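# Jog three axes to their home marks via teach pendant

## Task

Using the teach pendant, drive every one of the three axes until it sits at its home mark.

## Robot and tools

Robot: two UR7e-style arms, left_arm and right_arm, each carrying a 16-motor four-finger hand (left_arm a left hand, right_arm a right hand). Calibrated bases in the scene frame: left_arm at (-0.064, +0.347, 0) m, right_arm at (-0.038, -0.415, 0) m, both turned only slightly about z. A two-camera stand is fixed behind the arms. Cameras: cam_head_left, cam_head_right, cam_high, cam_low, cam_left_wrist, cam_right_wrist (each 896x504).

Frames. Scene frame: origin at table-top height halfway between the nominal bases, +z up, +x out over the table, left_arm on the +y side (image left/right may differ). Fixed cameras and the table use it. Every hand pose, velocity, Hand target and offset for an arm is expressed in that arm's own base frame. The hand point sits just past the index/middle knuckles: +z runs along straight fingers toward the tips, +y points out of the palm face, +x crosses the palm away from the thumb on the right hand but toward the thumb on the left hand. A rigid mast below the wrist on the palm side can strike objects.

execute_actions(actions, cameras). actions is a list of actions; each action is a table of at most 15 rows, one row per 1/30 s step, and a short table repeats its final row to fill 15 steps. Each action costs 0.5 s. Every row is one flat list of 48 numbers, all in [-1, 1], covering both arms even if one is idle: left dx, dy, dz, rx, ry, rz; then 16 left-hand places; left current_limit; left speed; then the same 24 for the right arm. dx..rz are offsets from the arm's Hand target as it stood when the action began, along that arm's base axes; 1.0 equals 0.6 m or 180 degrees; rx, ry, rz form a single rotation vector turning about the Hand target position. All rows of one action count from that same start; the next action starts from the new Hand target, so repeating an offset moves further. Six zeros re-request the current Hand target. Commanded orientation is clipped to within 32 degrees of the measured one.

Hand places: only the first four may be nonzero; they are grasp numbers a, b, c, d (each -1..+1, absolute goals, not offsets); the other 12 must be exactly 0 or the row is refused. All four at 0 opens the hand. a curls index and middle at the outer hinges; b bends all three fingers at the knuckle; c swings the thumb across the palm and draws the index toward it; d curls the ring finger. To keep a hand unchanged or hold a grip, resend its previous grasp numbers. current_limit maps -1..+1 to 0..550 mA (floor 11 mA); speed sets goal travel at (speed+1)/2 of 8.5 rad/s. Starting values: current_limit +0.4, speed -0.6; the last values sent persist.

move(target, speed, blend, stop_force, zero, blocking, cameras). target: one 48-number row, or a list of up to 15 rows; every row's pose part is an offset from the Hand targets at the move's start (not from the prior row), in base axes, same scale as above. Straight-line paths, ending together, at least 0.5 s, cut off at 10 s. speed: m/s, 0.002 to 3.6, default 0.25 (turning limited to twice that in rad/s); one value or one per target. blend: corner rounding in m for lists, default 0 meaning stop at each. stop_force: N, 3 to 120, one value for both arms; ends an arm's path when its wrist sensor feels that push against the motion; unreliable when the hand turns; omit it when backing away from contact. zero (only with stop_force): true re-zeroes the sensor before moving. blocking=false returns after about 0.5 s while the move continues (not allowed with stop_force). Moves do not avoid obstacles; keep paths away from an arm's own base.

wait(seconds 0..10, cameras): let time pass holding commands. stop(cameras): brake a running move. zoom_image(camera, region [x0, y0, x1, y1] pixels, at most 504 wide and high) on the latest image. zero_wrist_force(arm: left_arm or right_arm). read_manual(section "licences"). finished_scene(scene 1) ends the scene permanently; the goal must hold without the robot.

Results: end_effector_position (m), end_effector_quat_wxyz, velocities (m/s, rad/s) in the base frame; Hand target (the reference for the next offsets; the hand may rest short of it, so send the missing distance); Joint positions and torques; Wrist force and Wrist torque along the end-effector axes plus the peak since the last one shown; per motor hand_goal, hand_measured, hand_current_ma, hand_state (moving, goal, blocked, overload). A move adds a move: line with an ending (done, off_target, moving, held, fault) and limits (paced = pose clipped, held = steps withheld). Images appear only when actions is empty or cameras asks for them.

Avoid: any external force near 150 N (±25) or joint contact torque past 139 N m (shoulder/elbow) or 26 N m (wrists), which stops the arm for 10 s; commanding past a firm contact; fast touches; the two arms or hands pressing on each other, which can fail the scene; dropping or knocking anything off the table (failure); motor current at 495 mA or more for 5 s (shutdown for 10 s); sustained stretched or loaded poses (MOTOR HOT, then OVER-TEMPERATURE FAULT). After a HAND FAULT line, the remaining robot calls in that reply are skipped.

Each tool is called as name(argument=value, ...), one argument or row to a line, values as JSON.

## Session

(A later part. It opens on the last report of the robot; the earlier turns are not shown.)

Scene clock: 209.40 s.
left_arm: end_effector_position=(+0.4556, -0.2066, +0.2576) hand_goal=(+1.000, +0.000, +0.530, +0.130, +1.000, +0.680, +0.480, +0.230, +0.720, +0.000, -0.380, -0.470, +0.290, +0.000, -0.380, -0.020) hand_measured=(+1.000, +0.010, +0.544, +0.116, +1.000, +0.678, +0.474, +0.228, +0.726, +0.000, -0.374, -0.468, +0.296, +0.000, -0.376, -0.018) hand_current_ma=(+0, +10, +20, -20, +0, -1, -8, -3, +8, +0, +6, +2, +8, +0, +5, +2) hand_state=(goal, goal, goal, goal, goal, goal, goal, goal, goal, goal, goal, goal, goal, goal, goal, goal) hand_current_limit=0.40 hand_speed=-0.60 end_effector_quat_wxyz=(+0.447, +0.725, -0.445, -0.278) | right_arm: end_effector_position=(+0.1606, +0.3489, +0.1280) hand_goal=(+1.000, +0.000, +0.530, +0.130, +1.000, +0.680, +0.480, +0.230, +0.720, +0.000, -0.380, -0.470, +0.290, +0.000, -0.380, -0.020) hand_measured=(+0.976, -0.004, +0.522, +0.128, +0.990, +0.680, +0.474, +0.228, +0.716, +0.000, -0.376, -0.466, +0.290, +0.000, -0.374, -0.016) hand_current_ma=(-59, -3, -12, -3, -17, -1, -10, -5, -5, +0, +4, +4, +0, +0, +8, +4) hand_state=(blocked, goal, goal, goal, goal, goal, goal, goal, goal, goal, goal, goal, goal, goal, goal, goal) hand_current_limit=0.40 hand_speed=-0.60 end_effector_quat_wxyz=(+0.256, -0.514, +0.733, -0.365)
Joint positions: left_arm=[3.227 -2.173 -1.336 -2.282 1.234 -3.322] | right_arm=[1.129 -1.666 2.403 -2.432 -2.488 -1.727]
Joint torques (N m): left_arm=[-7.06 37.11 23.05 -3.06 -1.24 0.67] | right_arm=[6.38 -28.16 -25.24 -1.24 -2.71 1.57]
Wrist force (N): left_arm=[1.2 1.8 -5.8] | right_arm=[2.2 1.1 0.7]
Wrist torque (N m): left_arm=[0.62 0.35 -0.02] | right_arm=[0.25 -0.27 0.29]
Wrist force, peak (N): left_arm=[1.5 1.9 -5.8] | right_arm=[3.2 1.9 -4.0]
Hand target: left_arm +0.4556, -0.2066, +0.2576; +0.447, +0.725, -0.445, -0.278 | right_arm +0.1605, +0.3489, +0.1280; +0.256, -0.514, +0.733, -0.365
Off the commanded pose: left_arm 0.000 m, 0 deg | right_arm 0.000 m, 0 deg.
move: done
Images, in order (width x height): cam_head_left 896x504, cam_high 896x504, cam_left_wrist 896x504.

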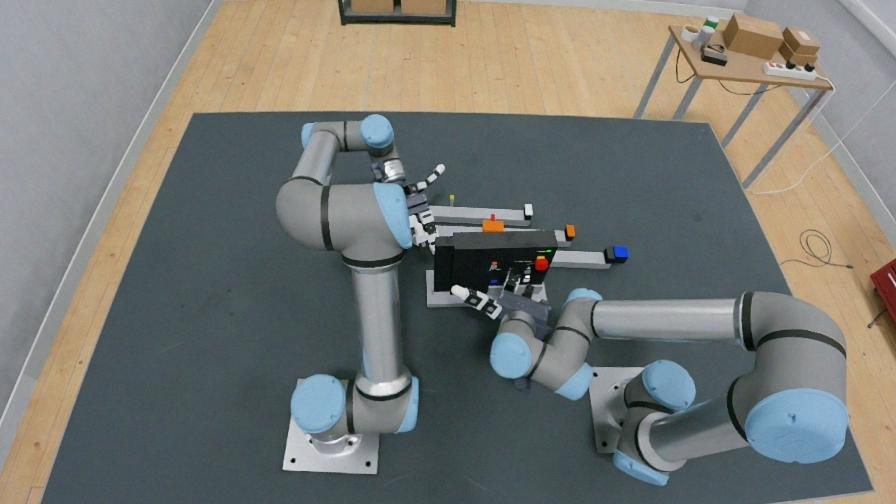

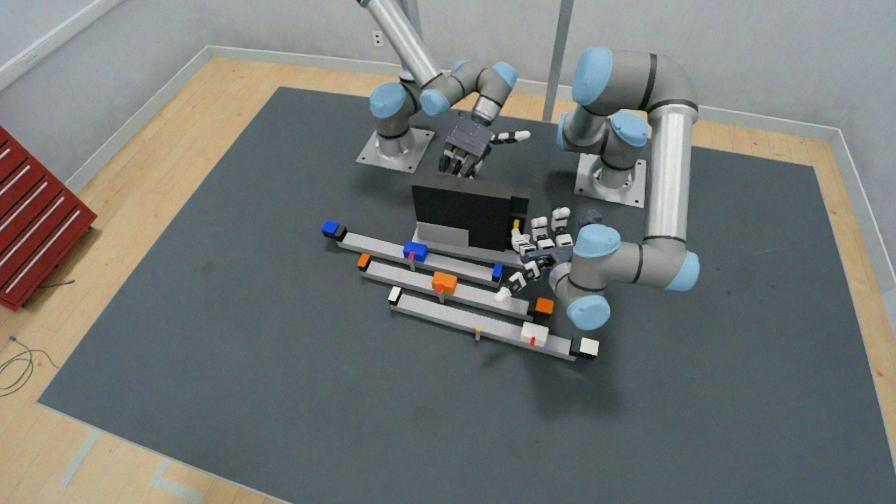

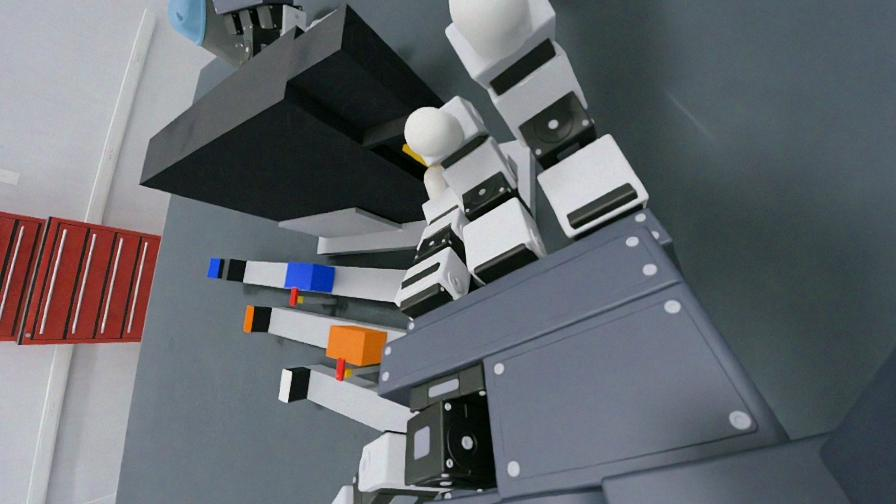

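move(
  target=[0,0,0,0,0,0, 0.6,0,-1,0.6,0,0,0,0,0,0,0,0,0,0,0,0, 0.4,-0.6, 0.0317,0,0,0,0,0, 0.6,0,-1,0.6,0,0,0,0,0,0,0,0,0,0,0,0, 0.4,-0.6],
  speed=0.04,
  cameras=[],
)

wait(
  seconds=10,
)

wait(
  seconds=10,
)

move(
  target=[0,0,0,0,0,0, 0.6,0,-1,0.6,0,0,0,0,0,0,0,0,0,0,0,0, 0.4,-0.6, -0.0317,0,0,0,0,0, 0.6,0,-1,0.6,0,0,0,0,0,0,0,0,0,0,0,0, 0.4,-0.6],
  speed=0.08,
  cameras=["cam_high","cam_left_wrist","cam_low"],
)

zoom_image(
  camera="cam_high",
  region=[455, 300, 515, 350],
)

zoom_image(
  camera="cam_low",
  region=[240, 250, 340, 330],
)

Scene clock: 211.37 s.
left_arm: end_effector_position=(+0.4556, -0.2066, +0.2576) hand_goal=(+1.000, +0.000, +0.530, +0.130, +1.000, +0.680, +0.480, +0.230, +0.720, +0.000, -0.380, -0.470, +0.290, +0.000, -0.380, -0.020) hand_measured=(+1.000, +0.010, +0.544, +0.116, +1.000, +0.678, +0.474, +0.228, +0.726, +0.000, -0.374, -0.468, +0.296, +0.000, -0.376, -0.018) hand_current_ma=(+0, +10, +20, -20, +0, -1, -8, -3, +8, +0, +6, +2, +8, +0, +5, +2) hand_state=(goal, goal, goal, goal, goal, goal, goal, goal, goal, goal, goal, goal, goal, goal, goal, goal) hand_current_limit=0.40 hand_speed=-0.60 end_effector_quat_wxyz=(+0.447, +0.725, -0.445, -0.278) | right_arm: end_effector_position=(+0.1795, +0.3489, +0.1280) hand_goal=(+1.000, +0.000, +0.530, +0.130, +1.000, +0.680, +0.480, +0.230, +0.720, +0.000, -0.380, -0.470, +0.290, +0.000, -0.380, -0.020) hand_measured=(+0.972, -0.018, +0.510, +0.116, +0.990, +0.680, +0.474, +0.228, +0.716, +0.000, -0.376, -0.466, +0.290, +0.000, -0.374, -0.016) hand_current_ma=(-68, -30, -43, -28, -17, -1, -10, -5, -5, +0, +4, +4, +0, +0, +8, +4) hand_state=(blocked, goal, blocked, goal, goal, goal, goal, goal, goal, goal, goal, goal, goal, goal, goal, goal) hand_current_limit=0.40 hand_speed=-0.60 end_effector_quat_wxyz=(+0.256, -0.514, +0.733, -0.365)
Joint positions: left_arm=[3.227 -2.173 -1.336 -2.282 1.234 -3.322] | right_arm=[1.08 -1.643 2.405 -2.518 -2.481 -1.805]
Joint torques (N m): left_arm=[-6.93 37.2 23.17 -3.01 -1.32 0.73] | right_arm=[-8.1 -2.02 -11.63 -4.18 -0.26 -1.4]
Wrist force (N): left_arm=[1.4 2.2 -5.7] | right_arm=[3.2 1.9 -3.8]
Wrist torque (N m): left_arm=[0.67 0.32 0.00] | right_arm=[0.50 -0.26 0.38]
Wrist force, peak (N): left_arm=[1.4 2.2 -5.7] | right_arm=[3.2 1.7 -4.3]
Hand target: left_arm +0.4556, -0.2066, +0.2576; +0.447, +0.725, -0.445, -0.278 | right_arm +0.1796, +0.3489, +0.1280; +0.256, -0.514, +0.733, -0.365
Off the commanded pose: left_arm 0.000 m, 0 deg | right_arm 0.000 m, 0 deg.
move: done
No camera images: "cameras" was empty.

Scene clock: 221.37 s.
left_arm: end_effector_position=(+0.4556, -0.2066, +0.2576) hand_goal=(+1.000, +0.000, +0.530, +0.130, +1.000, +0.680, +0.480, +0.230, +0.720, +0.000, -0.380, -0.470, +0.290, +0.000, -0.380, -0.020) hand_measured=(+1.000, +0.010, +0.544, +0.116, +1.000, +0.678, +0.474, +0.228, +0.726, +0.000, -0.374, -0.468, +0.296, +0.000, -0.376, -0.018) hand_current_ma=(+0, +10, +20, -20, +0, -1, -8, -3, +8, +0, +6, +2, +8, +0, +5, +2) hand_state=(goal, goal, goal, goal, goal, goal, goal, goal, goal, goal, goal, goal, goal, goal, goal, goal) hand_current_limit=0.40 hand_speed=-0.60 end_effector_quat_wxyz=(+0.447, +0.725, -0.445, -0.278) | right_arm: end_effector_position=(+0.1796, +0.3489, +0.1280) hand_goal=(+1.000, +0.000, +0.530, +0.130, +1.000, +0.680, +0.480, +0.230, +0.720, +0.000, -0.380, -0.470, +0.290, +0.000, -0.380, -0.020) hand_measured=(+0.972, -0.018, +0.510, +0.116, +0.990, +0.680, +0.474, +0.228, +0.716, +0.000, -0.376, -0.466, +0.290, +0.000, -0.374, -0.016) hand_current_ma=(-69, -30, -43, -28, -17, -1, -10, -5, -5, +0, +4, +4, +0, +0, +8, +4) hand_state=(blocked, goal, blocked, goal, goal, goal, goal, goal, goal, goal, goal, goal, goal, goal, goal, goal) hand_current_limit=0.40 hand_speed=-0.60 end_effector_quat_wxyz=(+0.256, -0.514, +0.733, -0.365)
Joint positions: left_arm=[3.227 -2.173 -1.336 -2.282 1.234 -3.322] | right_arm=[1.08 -1.643 2.405 -2.518 -2.481 -1.805]
Joint torques (N m): left_arm=[-6.47 37.69 22.71 -2.98 -1.33 0.92] | right_arm=[-8.09 -1.23 -12.3 -4.3 -0.36 -1.28]
Wrist force (N): left_arm=[1.0 1.9 -5.5] | right_arm=[3.0 2.2 -4.1]
Wrist torque (N m): left_arm=[0.61 0.39 -0.03] | right_arm=[0.56 -0.23 0.37]
Wrist force, peak (N): left_arm=[1.3 2.3 -5.8] | right_arm=[3.5 2.1 -4.2]
Hand target: left_arm +0.4556, -0.2066, +0.2576; +0.447, +0.725, -0.445, -0.278 | right_arm +0.1796, +0.3489, +0.1280; +0.256, -0.514, +0.733, -0.365
Off the commanded pose: left_arm 0.000 m, 0 deg | right_arm 0.000 m, 0 deg.
wait: 10.00 s; at rest by 0.17 s

Scene clock: 231.37 s.
left_arm: end_effector_position=(+0.4556, -0.2066, +0.2576) hand_goal=(+1.000, +0.000, +0.530, +0.130, +1.000, +0.680, +0.480, +0.230, +0.720, +0.000, -0.380, -0.470, +0.290, +0.000, -0.380, -0.020) hand_measured=(+1.000, +0.010, +0.544, +0.116, +1.000, +0.678, +0.474, +0.228, +0.726, +0.000, -0.374, -0.468, +0.296, +0.000, -0.376, -0.018) hand_current_ma=(+0, +10, +20, -20, +0, -1, -8, -3, +8, +0, +6, +2, +8, +0, +5, +2) hand_state=(goal, goal, goal, goal, goal, goal, goal, goal, goal, goal, goal, goal, goal, goal, goal, goal) hand_current_limit=0.40 hand_speed=-0.60 end_effector_quat_wxyz=(+0.447, +0.725, -0.445, -0.278) | right_arm: end_effector_position=(+0.1796, +0.3489, +0.1280) hand_goal=(+1.000, +0.000, +0.530, +0.130, +1.000, +0.680, +0.480, +0.230, +0.720, +0.000, -0.380, -0.470, +0.290, +0.000, -0.380, -0.020) hand_measured=(+0.972, -0.018, +0.510, +0.116, +0.990, +0.680, +0.474, +0.228, +0.716, +0.000, -0.376, -0.466, +0.290, +0.000, -0.374, -0.016) hand_current_ma=(-69, -30, -43, -28, -17, -1, -10, -5, -5, +0, +4, +4, +0, +0, +8, +4) hand_state=(blocked, goal, blocked, goal, goal, goal, goal, goal, goal, goal, goal, goal, goal, goal, goal, goal) hand_current_limit=0.40 hand_speed=-0.60 end_effector_quat_wxyz=(+0.256, -0.514, +0.733, -0.365)
Joint positions: left_arm=[3.227 -2.173 -1.336 -2.282 1.234 -3.322] | right_arm=[1.08 -1.643 2.405 -2.518 -2.481 -1.805]
Joint torques (N m): left_arm=[-5.57 37.52 21.78 -2.72 -1.19 1.07] | right_arm=[-8.16 -1.43 -12 -4.21 -0.49 -1.27]
Wrist force (N): left_arm=[1.2 1.9 -5.3] | right_arm=[3.0 1.9 -3.8]
Wrist torque (N m): left_arm=[0.59 0.37 -0.02] | right_arm=[0.50 -0.24 0.37]
Wrist force, peak (N): left_arm=[1.5 2.2 -5.7] | right_arm=[3.3 2.1 -4.2]
Hand target: left_arm +0.4556, -0.2066, +0.2576; +0.447, +0.725, -0.445, -0.278 | right_arm +0.1796, +0.3489, +0.1280; +0.256, -0.514, +0.733, -0.365
Off the commanded pose: left_arm 0.000 m, 0 deg | right_arm 0.000 m, 0 deg.
wait: 10.00 s; at rest by 0.17 s

Scene clock: 232.30 s.
left_arm: end_effector_position=(+0.4556, -0.2066, +0.2576) hand_goal=(+1.000, +0.000, +0.530, +0.130, +1.000, +0.680, +0.480, +0.230, +0.720, +0.000, -0.380, -0.470, +0.290, +0.000, -0.380, -0.020) hand_measured=(+1.000, +0.010, +0.544, +0.116, +1.000, +0.678, +0.474, +0.228, +0.726, +0.000, -0.374, -0.468, +0.296, +0.000, -0.376, -0.018) hand_current_ma=(+0, +10, +20, -20, +0, -1, -8, -3, +8, +0, +6, +2, +8, +0, +5, +2) hand_state=(goal, goal, goal, goal, goal, goal, goal, goal, goal, goal, goal, goal, goal, goal, goal, goal) hand_current_limit=0.40 hand_speed=-0.60 end_effector_quat_wxyz=(+0.447, +0.725, -0.445, -0.278) | right_arm: end_effector_position=(+0.1606, +0.3489, +0.1280) hand_goal=(+1.000, +0.000, +0.530, +0.130, +1.000, +0.680, +0.480, +0.230, +0.720, +0.000, -0.380, -0.470, +0.290, +0.000, -0.380, -0.020) hand_measured=(+0.976, -0.004, +0.522, +0.128, +0.990, +0.680, +0.474, +0.228, +0.716, +0.000, -0.376, -0.466, +0.290, +0.000, -0.374, -0.016) hand_current_ma=(-59, -3, -12, -3, -17, -1, -10, -5, -5, +0, +4, +4, +0, +0, +8, +4) hand_state=(blocked, goal, goal, goal, goal, goal, goal, goal, goal, goal, goal, goal, goal, goal, goal, goal) hand_current_limit=0.40 hand_speed=-0.60 end_effector_quat_wxyz=(+0.256, -0.514, +0.733, -0.365)
Joint positions: left_arm=[3.227 -2.173 -1.336 -2.282 1.234 -3.322] | right_arm=[1.129 -1.666 2.403 -2.432 -2.488 -1.727]
Joint torques (N m): left_arm=[-5.66 37.8 21.94 -2.78 -1.23 1.17] | right_arm=[6.57 -28.11 -26.12 -1.08 -2.64 1.51]
Wrist force (N): left_arm=[1.4 2.0 -5.5] | right_arm=[2.3 1.0 0.4]
Wrist torque (N m): left_arm=[0.62 0.33 0.01] | right_arm=[0.26 -0.28 0.29]
Wrist force, peak (N): left_arm=[1.4 2.3 -5.7] | right_arm=[3.2 2.0 -4.0]
Hand target: left_arm +0.4556, -0.2066, +0.2576; +0.447, +0.725, -0.445, -0.278 | right_arm +0.1605, +0.3489, +0.1280; +0.256, -0.514, +0.733, -0.365
Off the commanded pose: left_arm 0.000 m, 0 deg | right_arm 0.000 m, 0 deg.
move: done
Images, in order (width x height): cam_high 896x504, cam_low 896x504, cam_left_wrist 896x504.

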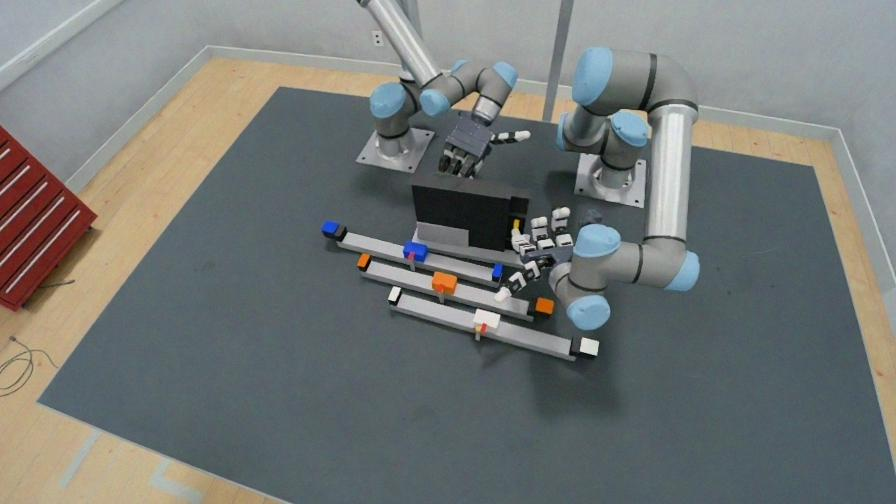

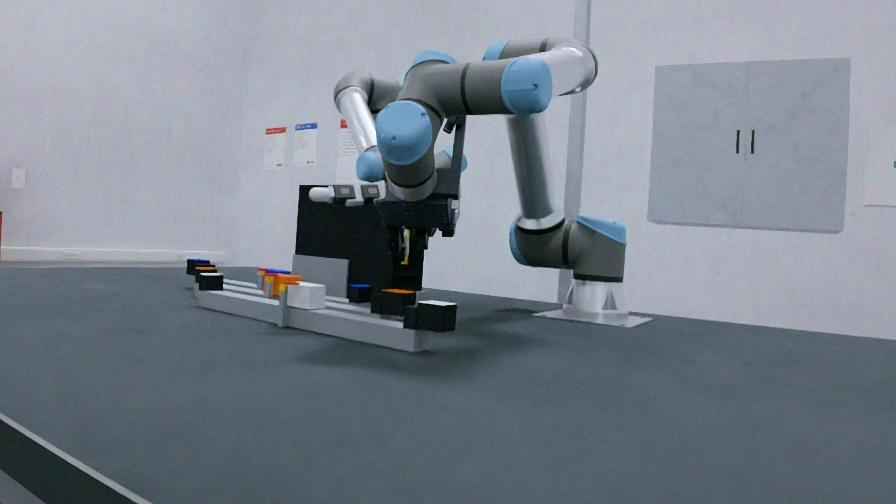

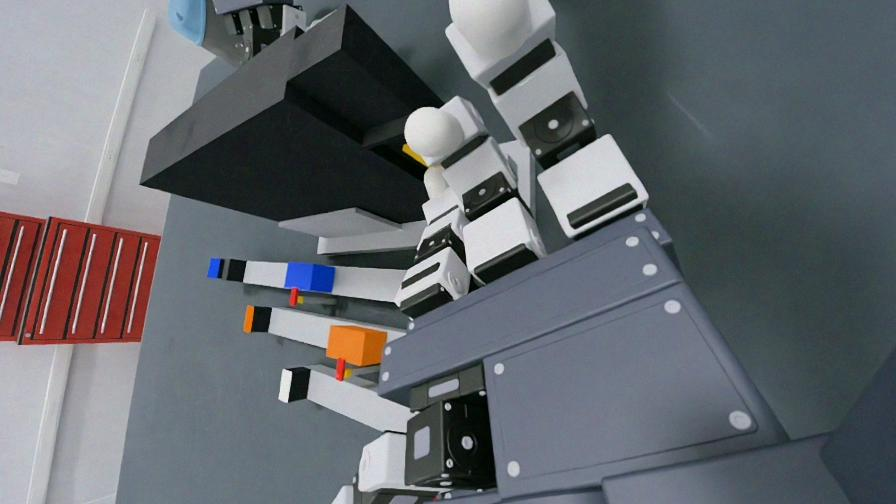

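Scaled by 8.400 from the camera's 896x504 image, which has a finer 1280x720 frame.

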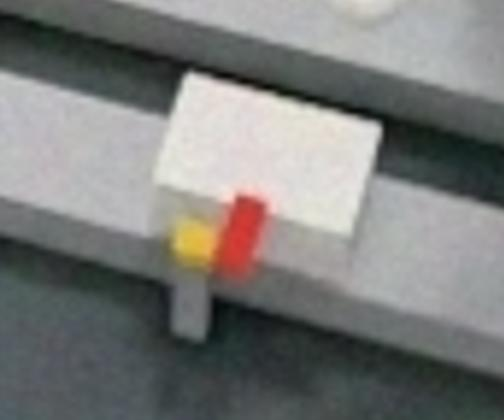

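Scaled by 5.040 from the camera's 896x504 image, which has a finer 1280x720 frame.

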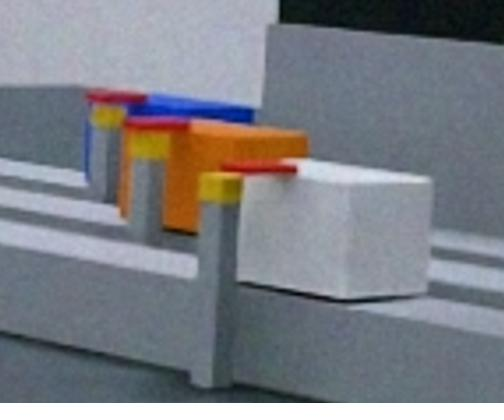

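move(
  target=[0,0,0,0,0,0, 0.6,0,-1,0.6,0,0,0,0,0,0,0,0,0,0,0,0, 0.4,-0.6, 0.0317,0,0,0,0,0, 0.6,0,-1,0.6,0,0,0,0,0,0,0,0,0,0,0,0, 0.4,-0.6],
  speed=0.04,
  cameras=[],
)

wait(
  seconds=1.85,
)

move(
  target=[0,0,0,0,0,0, 0.6,0,-1,0.6,0,0,0,0,0,0,0,0,0,0,0,0, 0.4,-0.6, -0.0317,0,0,0,0,0, 0.6,0,-1,0.6,0,0,0,0,0,0,0,0,0,0,0,0, 0.4,-0.6],
  speed=0.08,
  cameras=["cam_high","cam_left_wrist","cam_low","cam_head_left"],
)

zoom_image(
  camera="cam_high",
  region=[455, 300, 515, 350],
)

zoom_image(
  camera="cam_low",
  region=[240, 250, 340, 330],
)

zoom_image(
  camera="cam_head_left",
  region=[400, 180, 560, 300],
)

Scene clock: 234.03 s.
left_arm: end_effector_position=(+0.4556, -0.2066, +0.2576) hand_goal=(+1.000, +0.000, +0.530, +0.130, +1.000, +0.680, +0.480, +0.230, +0.720, +0.000, -0.380, -0.470, +0.290, +0.000, -0.380, -0.020) hand_measured=(+1.000, +0.010, +0.544, +0.116, +1.000, +0.678, +0.474, +0.228, +0.726, +0.000, -0.374, -0.468, +0.296, +0.000, -0.376, -0.018) hand_current_ma=(+0, +10, +20, -20, +0, -1, -8, -3, +8, +0, +6, +2, +8, +0, +5, +2) hand_state=(goal, goal, goal, goal, goal, goal, goal, goal, goal, goal, goal, goal, goal, goal, goal, goal) hand_current_limit=0.40 hand_speed=-0.60 end_effector_quat_wxyz=(+0.447, +0.725, -0.445, -0.278) | right_arm: end_effector_position=(+0.1795, +0.3489, +0.1280) hand_goal=(+1.000, +0.000, +0.530, +0.130, +1.000, +0.680, +0.480, +0.230, +0.720, +0.000, -0.380, -0.470, +0.290, +0.000, -0.380, -0.020) hand_measured=(+0.972, -0.018, +0.510, +0.116, +0.990, +0.680, +0.474, +0.228, +0.716, +0.000, -0.376, -0.466, +0.290, +0.000, -0.374, -0.016) hand_current_ma=(-68, -30, -43, -28, -17, -1, -10, -5, -5, +0, +4, +4, +0, +0, +8, +4) hand_state=(blocked, goal, blocked, goal, goal, goal, goal, goal, goal, goal, goal, goal, goal, goal, goal, goal) hand_current_limit=0.40 hand_speed=-0.60 end_effector_quat_wxyz=(+0.256, -0.514, +0.733, -0.365)
Joint positions: left_arm=[3.227 -2.173 -1.336 -2.282 1.234 -3.322] | right_arm=[1.08 -1.643 2.405 -2.518 -2.481 -1.805]
Joint torques (N m): left_arm=[-5.43 37.29 22.24 -2.65 -1.36 1.15] | right_arm=[-7.57 -0.98 -12.09 -4.3 -0.4 -1.22]
Wrist force (N): left_arm=[1.3 1.9 -5.4] | right_arm=[3.1 2.0 -3.8]
Wrist torque (N m): left_arm=[0.60 0.35 -0.01] | right_arm=[0.52 -0.26 0.38]
Wrist force, peak (N): left_arm=[1.3 2.0 -5.8] | right_arm=[3.3 2.1 -4.1]
Hand target: left_arm +0.4556, -0.2066, +0.2576; +0.447, +0.725, -0.445, -0.278 | right_arm +0.1796, +0.3489, +0.1280; +0.256, -0.514, +0.733, -0.365
Off the commanded pose: left_arm 0.000 m, 0 deg | right_arm 0.000 m, 0 deg.
move: done
No camera images: "cameras" was empty.

Scene clock: 235.90 s.
left_arm: end_effector_position=(+0.4556, -0.2066, +0.2576) hand_goal=(+1.000, +0.000, +0.530, +0.130, +1.000, +0.680, +0.480, +0.230, +0.720, +0.000, -0.380, -0.470, +0.290, +0.000, -0.380, -0.020) hand_measured=(+1.000, +0.010, +0.544, +0.116, +1.000, +0.678, +0.474, +0.228, +0.726, +0.000, -0.374, -0.468, +0.296, +0.000, -0.376, -0.018) hand_current_ma=(+0, +10, +20, -20, +0, -1, -8, -3, +8, +0, +6, +2, +8, +0, +5, +2) hand_state=(goal, goal, goal, goal, goal, goal, goal, goal, goal, goal, goal, goal, goal, goal, goal, goal) hand_current_limit=0.40 hand_speed=-0.60 end_effector_quat_wxyz=(+0.447, +0.725, -0.445, -0.278) | right_arm: end_effector_position=(+0.1796, +0.3489, +0.1280) hand_goal=(+1.000, +0.000, +0.530, +0.130, +1.000, +0.680, +0.480, +0.230, +0.720, +0.000, -0.380, -0.470, +0.290, +0.000, -0.380, -0.020) hand_measured=(+0.972, -0.018, +0.510, +0.116, +0.990, +0.680, +0.474, +0.228, +0.716, +0.000, -0.376, -0.466, +0.290, +0.000, -0.374, -0.016) hand_current_ma=(-69, -30, -43, -28, -17, -1, -10, -5, -5, +0, +4, +4, +0, +0, +8, +4) hand_state=(blocked, goal, blocked, goal, goal, goal, goal, goal, goal, goal, goal, goal, goal, goal, goal, goal) hand_current_limit=0.40 hand_speed=-0.60 end_effector_quat_wxyz=(+0.256, -0.514, +0.733, -0.365)
Joint positions: left_arm=[3.227 -2.173 -1.336 -2.282 1.234 -3.322] | right_arm=[1.08 -1.643 2.405 -2.518 -2.481 -1.805]
Joint torques (N m): left_arm=[-5.92 37.17 21.6 -2.67 -1.33 1.06] | right_arm=[-8.33 -0.84 -12.37 -4.13 -0.36 -1.16]
Wrist force (N): left_arm=[1.5 2.2 -5.6] | right_arm=[3.2 1.7 -3.8]
Wrist torque (N m): left_arm=[0.66 0.32 -0.01] | right_arm=[0.48 -0.26 0.38]
Wrist force, peak (N): left_arm=[1.3 2.3 -5.8] | right_arm=[3.5 1.9 -4.0]
Hand target: left_arm +0.4556, -0.2066, +0.2576; +0.447, +0.725, -0.445, -0.278 | right_arm +0.1796, +0.3489, +0.1280; +0.256, -0.514, +0.733, -0.365
Off the commanded pose: left_arm 0.000 m, 0 deg | right_arm 0.000 m, 0 deg.
wait: 1.87 s; at rest by 0.17 s

Scene clock: 236.83 s.
left_arm: end_effector_position=(+0.4556, -0.2066, +0.2576) hand_goal=(+1.000, +0.000, +0.530, +0.130, +1.000, +0.680, +0.480, +0.230, +0.720, +0.000, -0.380, -0.470, +0.290, +0.000, -0.380, -0.020) hand_measured=(+1.000, +0.010, +0.544, +0.116, +1.000, +0.678, +0.474, +0.228, +0.726, +0.000, -0.374, -0.468, +0.296, +0.000, -0.376, -0.018) hand_current_ma=(+0, +10, +20, -20, +0, -1, -8, -3, +8, +0, +6, +2, +8, +0, +5, +2) hand_state=(goal, goal, goal, goal, goal, goal, goal, goal, goal, goal, goal, goal, goal, goal, goal, goal) hand_current_limit=0.40 hand_speed=-0.60 end_effector_quat_wxyz=(+0.447, +0.725, -0.445, -0.278) | right_arm: end_effector_position=(+0.1606, +0.3489, +0.1280) hand_goal=(+1.000, +0.000, +0.530, +0.130, +1.000, +0.680, +0.480, +0.230, +0.720, +0.000, -0.380, -0.470, +0.290, +0.000, -0.380, -0.020) hand_measured=(+0.976, -0.004, +0.522, +0.128, +0.990, +0.680, +0.474, +0.228, +0.716, +0.000, -0.376, -0.466, +0.290, +0.000, -0.374, -0.016) hand_current_ma=(-59, -3, -12, -3, -17, -1, -10, -5, -5, +0, +4, +4, +0, +0, +8, +4) hand_state=(blocked, goal, goal, goal, goal, goal, goal, goal, goal, goal, goal, goal, goal, goal, goal, goal) hand_current_limit=0.40 hand_speed=-0.60 end_effector_quat_wxyz=(+0.256, -0.514, +0.733, -0.365)
Joint positions: left_arm=[3.227 -2.173 -1.336 -2.282 1.234 -3.322] | right_arm=[1.129 -1.666 2.403 -2.432 -2.488 -1.727]
Joint torques (N m): left_arm=[-5.59 37.72 22.12 -2.67 -1.25 1.19] | right_arm=[6.74 -27.94 -25.65 -1.13 -2.72 1.46]
Wrist force (N): left_arm=[1.0 2.1 -5.7] | right_arm=[2.2 0.8 0.6]
Wrist torque (N m): left_arm=[0.66 0.37 -0.03] | right_arm=[0.23 -0.28 0.28]
Wrist force, peak (N): left_arm=[1.0 2.1 -5.7] | right_arm=[3.1 1.9 -3.9]
Hand target: left_arm +0.4556, -0.2066, +0.2576; +0.447, +0.725, -0.445, -0.278 | right_arm +0.1605, +0.3489, +0.1280; +0.256, -0.514, +0.733, -0.365
Off the commanded pose: left_arm 0.000 m, 0 deg | right_arm 0.000 m, 0 deg.
move: done
Images, in order (width x height): cam_head_left 896x504, cam_high 896x504, cam_low 896x504, cam_left_wrist 896x504.

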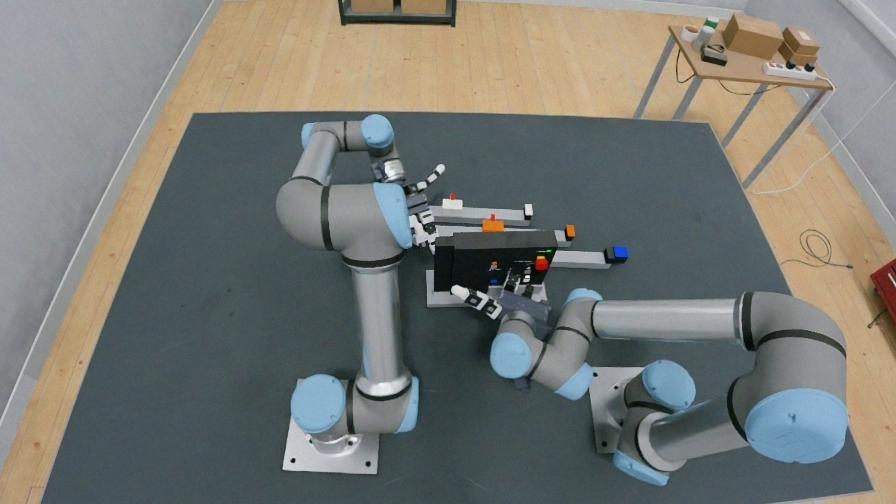

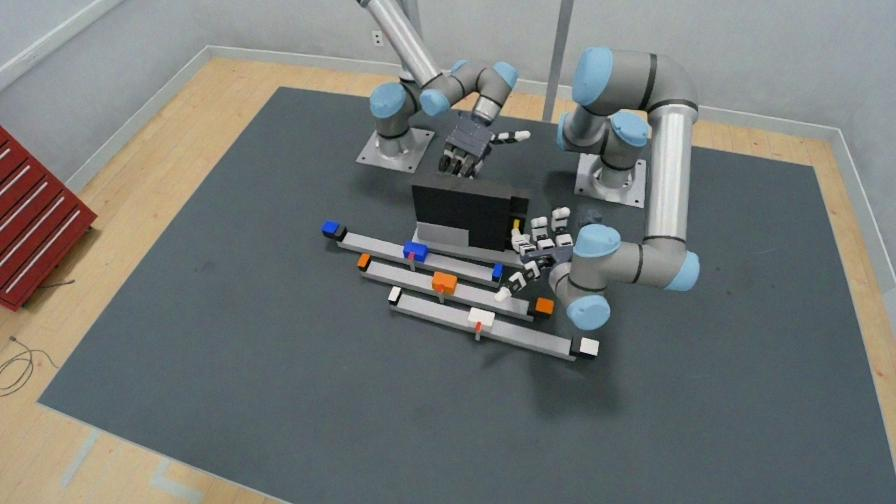

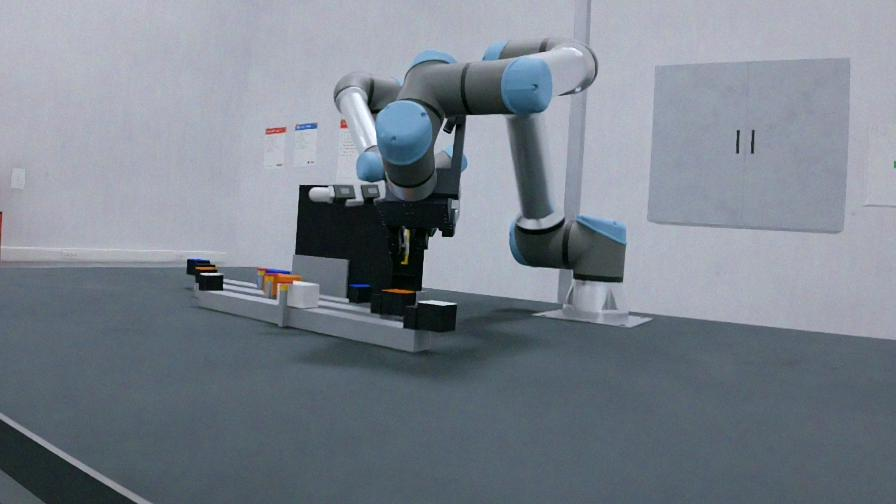

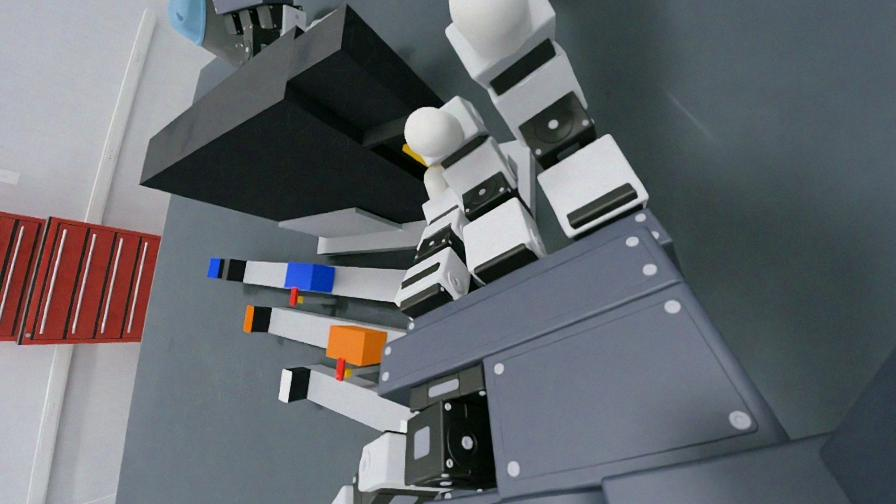

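Scaled by 8.400 from the camera's 896x504 image, which has a finer 1280x720 frame.

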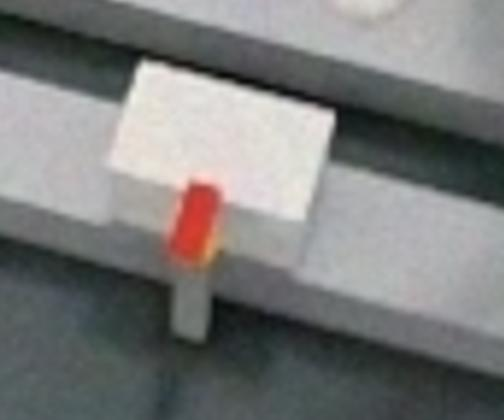

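Scaled by 5.040 from the camera's 896x504 image, which has a finer 1280x720 frame.

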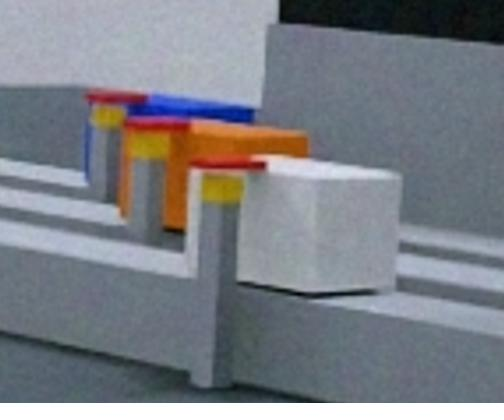

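Scaled by 3.150 from the camera's 896x504 image, which has a finer 1280x720 frame.

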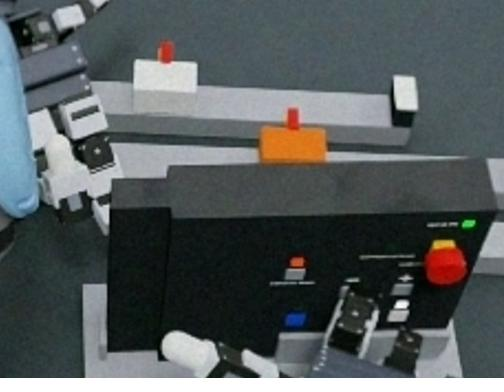

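execute_actions(
  actions=[],
)

zoom_image(
  camera="cam_high",
  region=[360, 220, 530, 360],
)

zoom_image(
  camera="cam_high",
  region=[380, 230, 440, 280],
)

zoom_image(
  camera="cam_high",
  region=[420, 260, 480, 310],
)

zoom_image(
  camera="cam_high",
  region=[455, 300, 515, 350],
)

Scene clock: 238.50 s.
left_arm: end_effector_position=(+0.4556, -0.2066, +0.2576) hand_goal=(+1.000, +0.000, +0.530, +0.130, +1.000, +0.680, +0.480, +0.230, +0.720, +0.000, -0.380, -0.470, +0.290, +0.000, -0.380, -0.020) hand_measured=(+1.000, +0.010, +0.544, +0.116, +1.000, +0.678, +0.474, +0.228, +0.726, +0.000, -0.374, -0.468, +0.296, +0.000, -0.376, -0.018) hand_current_ma=(+0, +10, +20, -20, +0, -1, -8, -3, +8, +0, +6, +2, +8, +0, +5, +2) hand_state=(goal, goal, goal, goal, goal, goal, goal, goal, goal, goal, goal, goal, goal, goal, goal, goal) hand_current_limit=0.40 hand_speed=-0.60 end_effector_quat_wxyz=(+0.447, +0.725, -0.445, -0.278) | right_arm: end_effector_position=(+0.1605, +0.3489, +0.1280) hand_goal=(+1.000, +0.000, +0.530, +0.130, +1.000, +0.680, +0.480, +0.230, +0.720, +0.000, -0.380, -0.470, +0.290, +0.000, -0.380, -0.020) hand_measured=(+0.976, -0.004, +0.522, +0.128, +0.990, +0.680, +0.474, +0.228, +0.716, +0.000, -0.376, -0.466, +0.290, +0.000, -0.374, -0.016) hand_current_ma=(-59, -3, -12, -3, -17, -1, -10, -5, -5, +0, +4, +4, +0, +0, +8, +4) hand_state=(blocked, goal, goal, goal, goal, goal, goal, goal, goal, goal, goal, goal, goal, goal, goal, goal) hand_current_limit=0.40 hand_speed=-0.60 end_effector_quat_wxyz=(+0.256, -0.514, +0.733, -0.365)
Joint positions: left_arm=[3.227 -2.173 -1.336 -2.282 1.234 -3.322] | right_arm=[1.129 -1.666 2.403 -2.432 -2.488 -1.727]
Joint velocities: within noise
Joint torques (N m): left_arm=[-5.18 37.88 21.93 -2.73 -1.29 1.31] | right_arm=[6.21 -27.86 -25.88 -1.06 -2.62 1.45]
Wrist force (N): left_arm=[1.5 1.9 -5.4] | right_arm=[2.3 0.7 0.7]
Wrist torque (N m): left_arm=[0.60 0.31 0.01] | right_arm=[0.20 -0.29 0.29]
Wrist force, peak (N): left_arm=[1.3 2.0 -5.8] | right_arm=[2.4 1.0 0.7]
Hand target: left_arm +0.4556, -0.2066, +0.2576; +0.447, +0.725, -0.445, -0.278 | right_arm +0.1605, +0.3489, +0.1280; +0.256, -0.514, +0.733, -0.365
Off the commanded pose: left_arm 0.000 m, 0 deg | right_arm 0.000 m, 0 deg.

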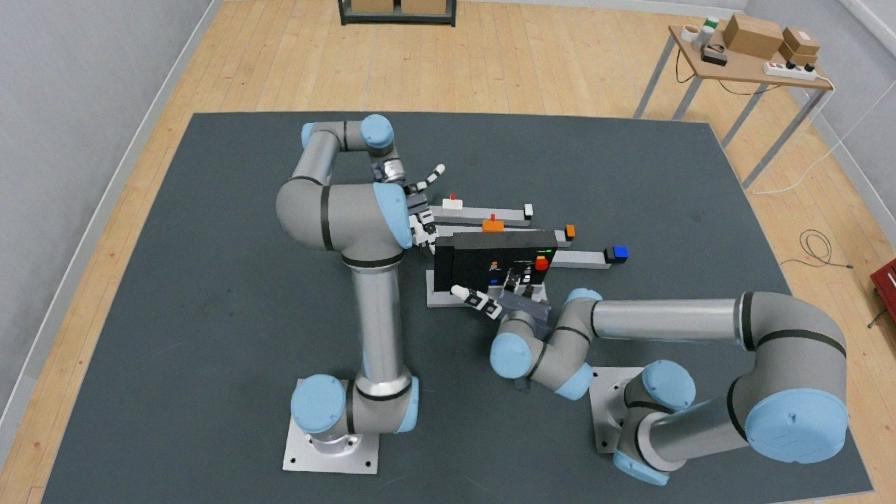

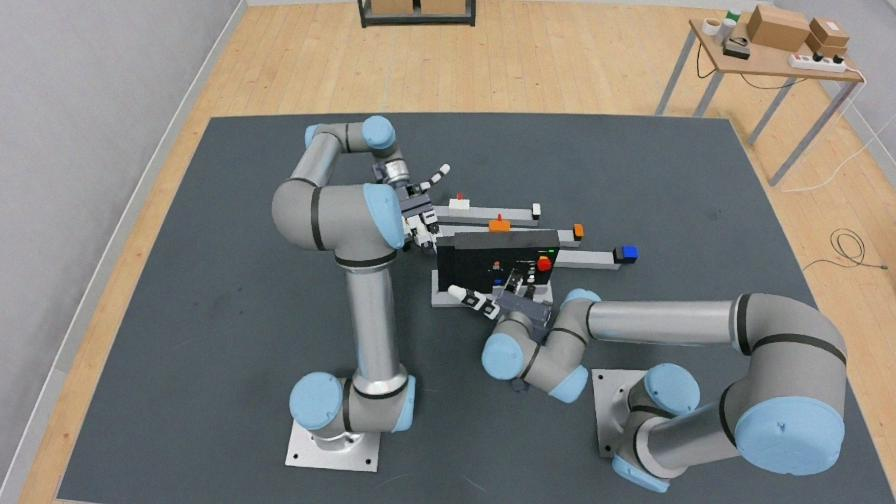

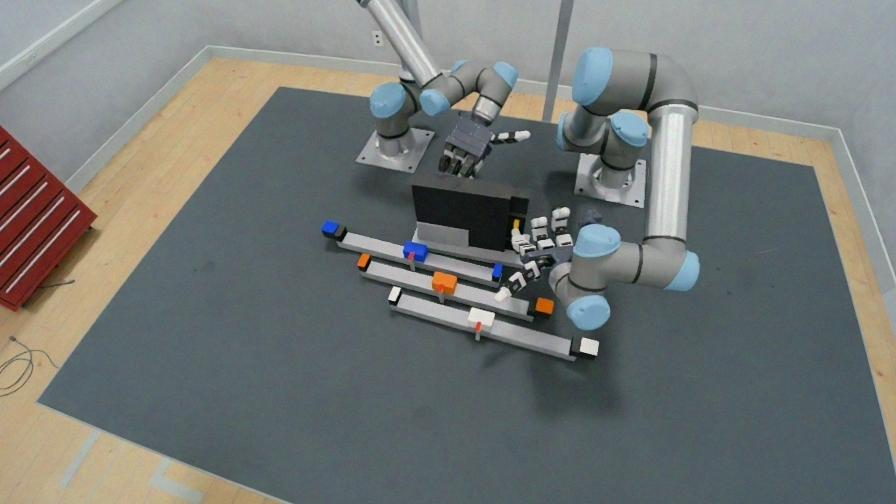

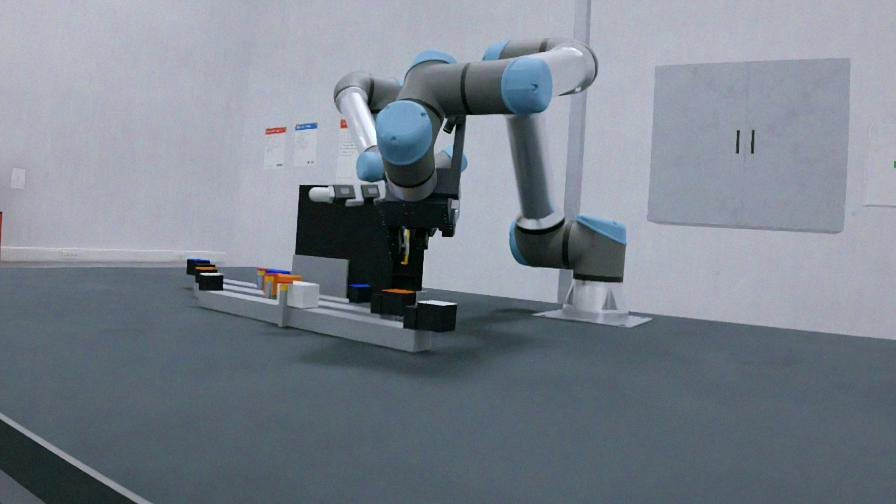

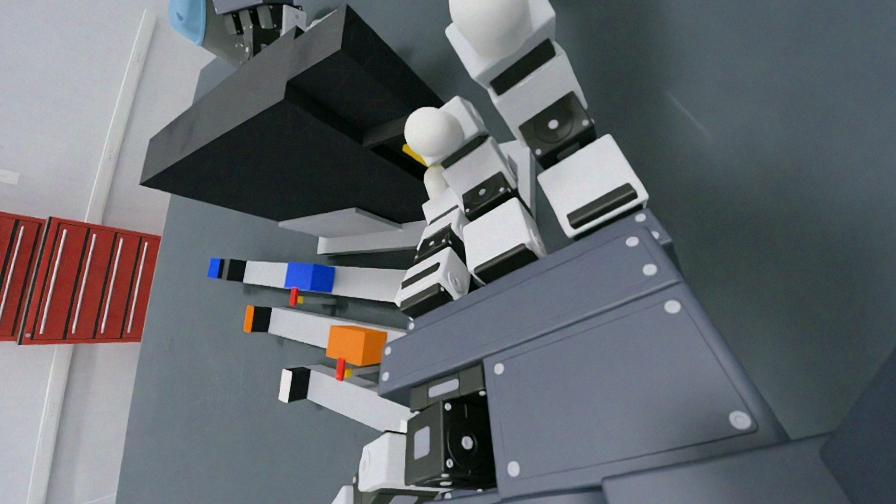

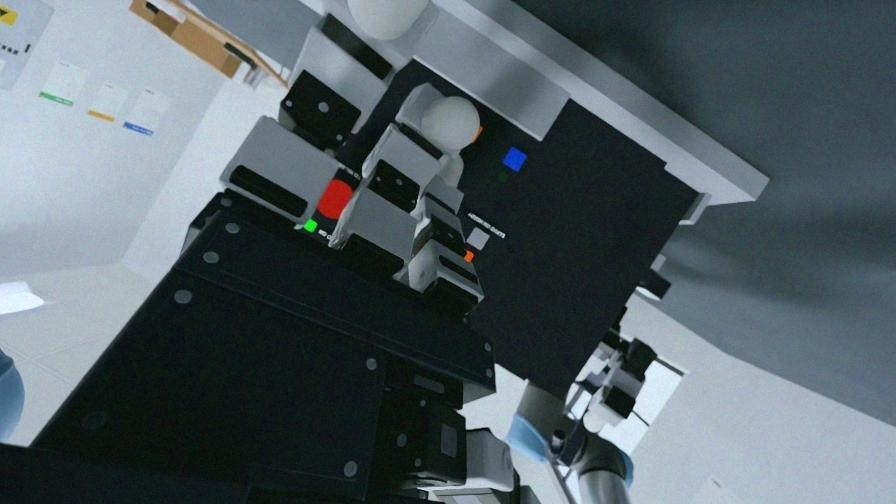

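Scaled by 2.965 from the camera's 896x504 image, which has a finer 1280x720 frame.

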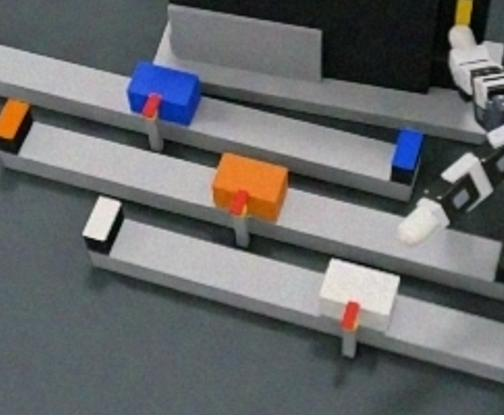

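Scaled by 8.400 from the camera's 896x504 image, which has a finer 1280x720 frame.

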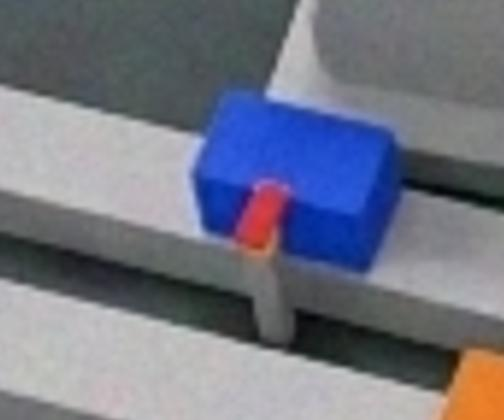

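Scaled by 8.400 from the camera's 896x504 image, which has a finer 1280x720 frame.

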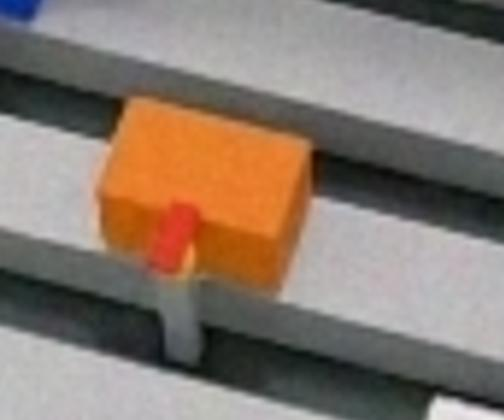

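Scaled by 8.400 from the camera's 896x504 image, which has a finer 1280x720 frame.

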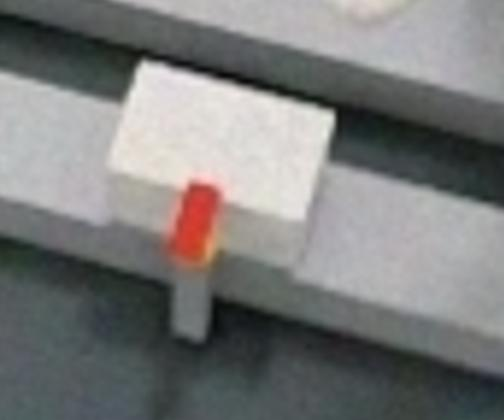

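zoom_image(
  camera="cam_left_wrist",
  region=[260, 240, 390, 400],
)

zoom_image(
  camera="cam_left_wrist",
  region=[310, 340, 370, 400],
)

zoom_image(
  camera="cam_left_wrist",
  region=[265, 270, 325, 330],
)

zoom_image(
  camera="cam_low",
  region=[230, 240, 350, 350],
)

zoom_image(
  camera="cam_head_left",
  region=[430, 180, 550, 250],
)

zoom_image(
  camera="cam_high",
  region=[430, 280, 460, 310],
)

Scaled by 3.150 from the camera's 896x504 image, which has a finer 1280x720 frame.

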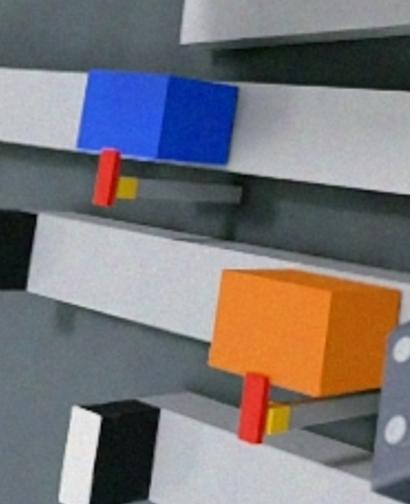

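Scaled by 8.400 from the camera's 896x504 image, which has a finer 1280x720 frame.

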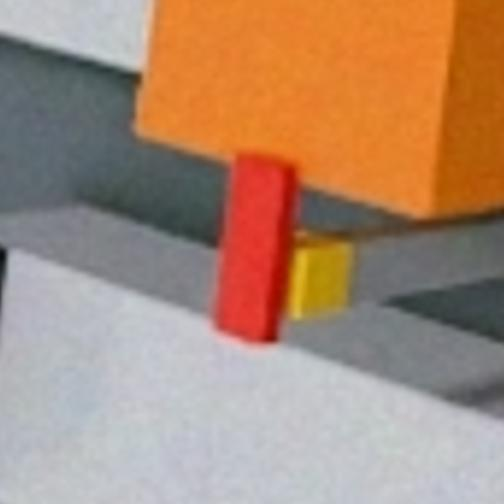

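Scaled by 8.400 from the camera's 896x504 image, which has a finer 1280x720 frame.

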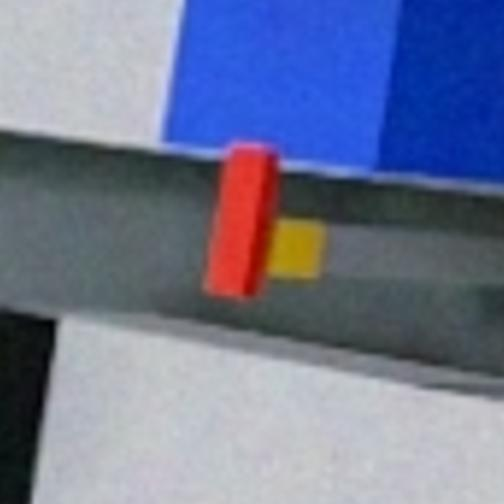

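Scaled by 4.200 from the camera's 896x504 image, which has a finer 1280x720 frame.

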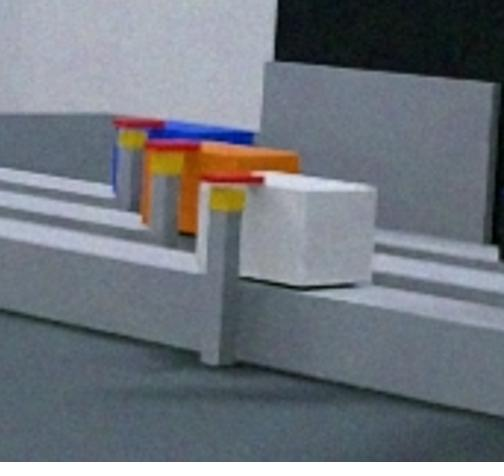

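Scaled by 4.200 from the camera's 896x504 image, which has a finer 1280x720 frame.

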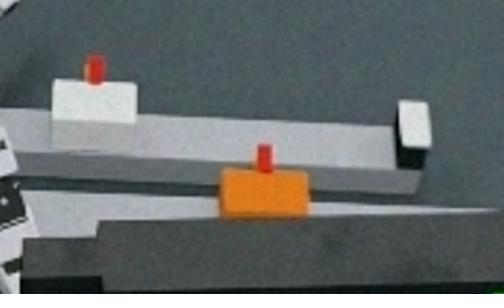

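Scaled by 16.800 from the camera's 896x504 image, which has a finer 1280x720 frame.

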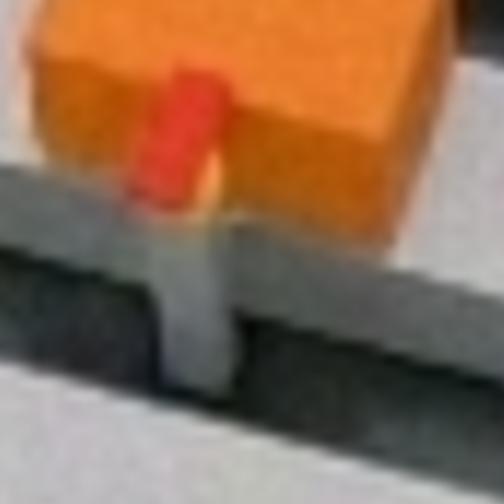

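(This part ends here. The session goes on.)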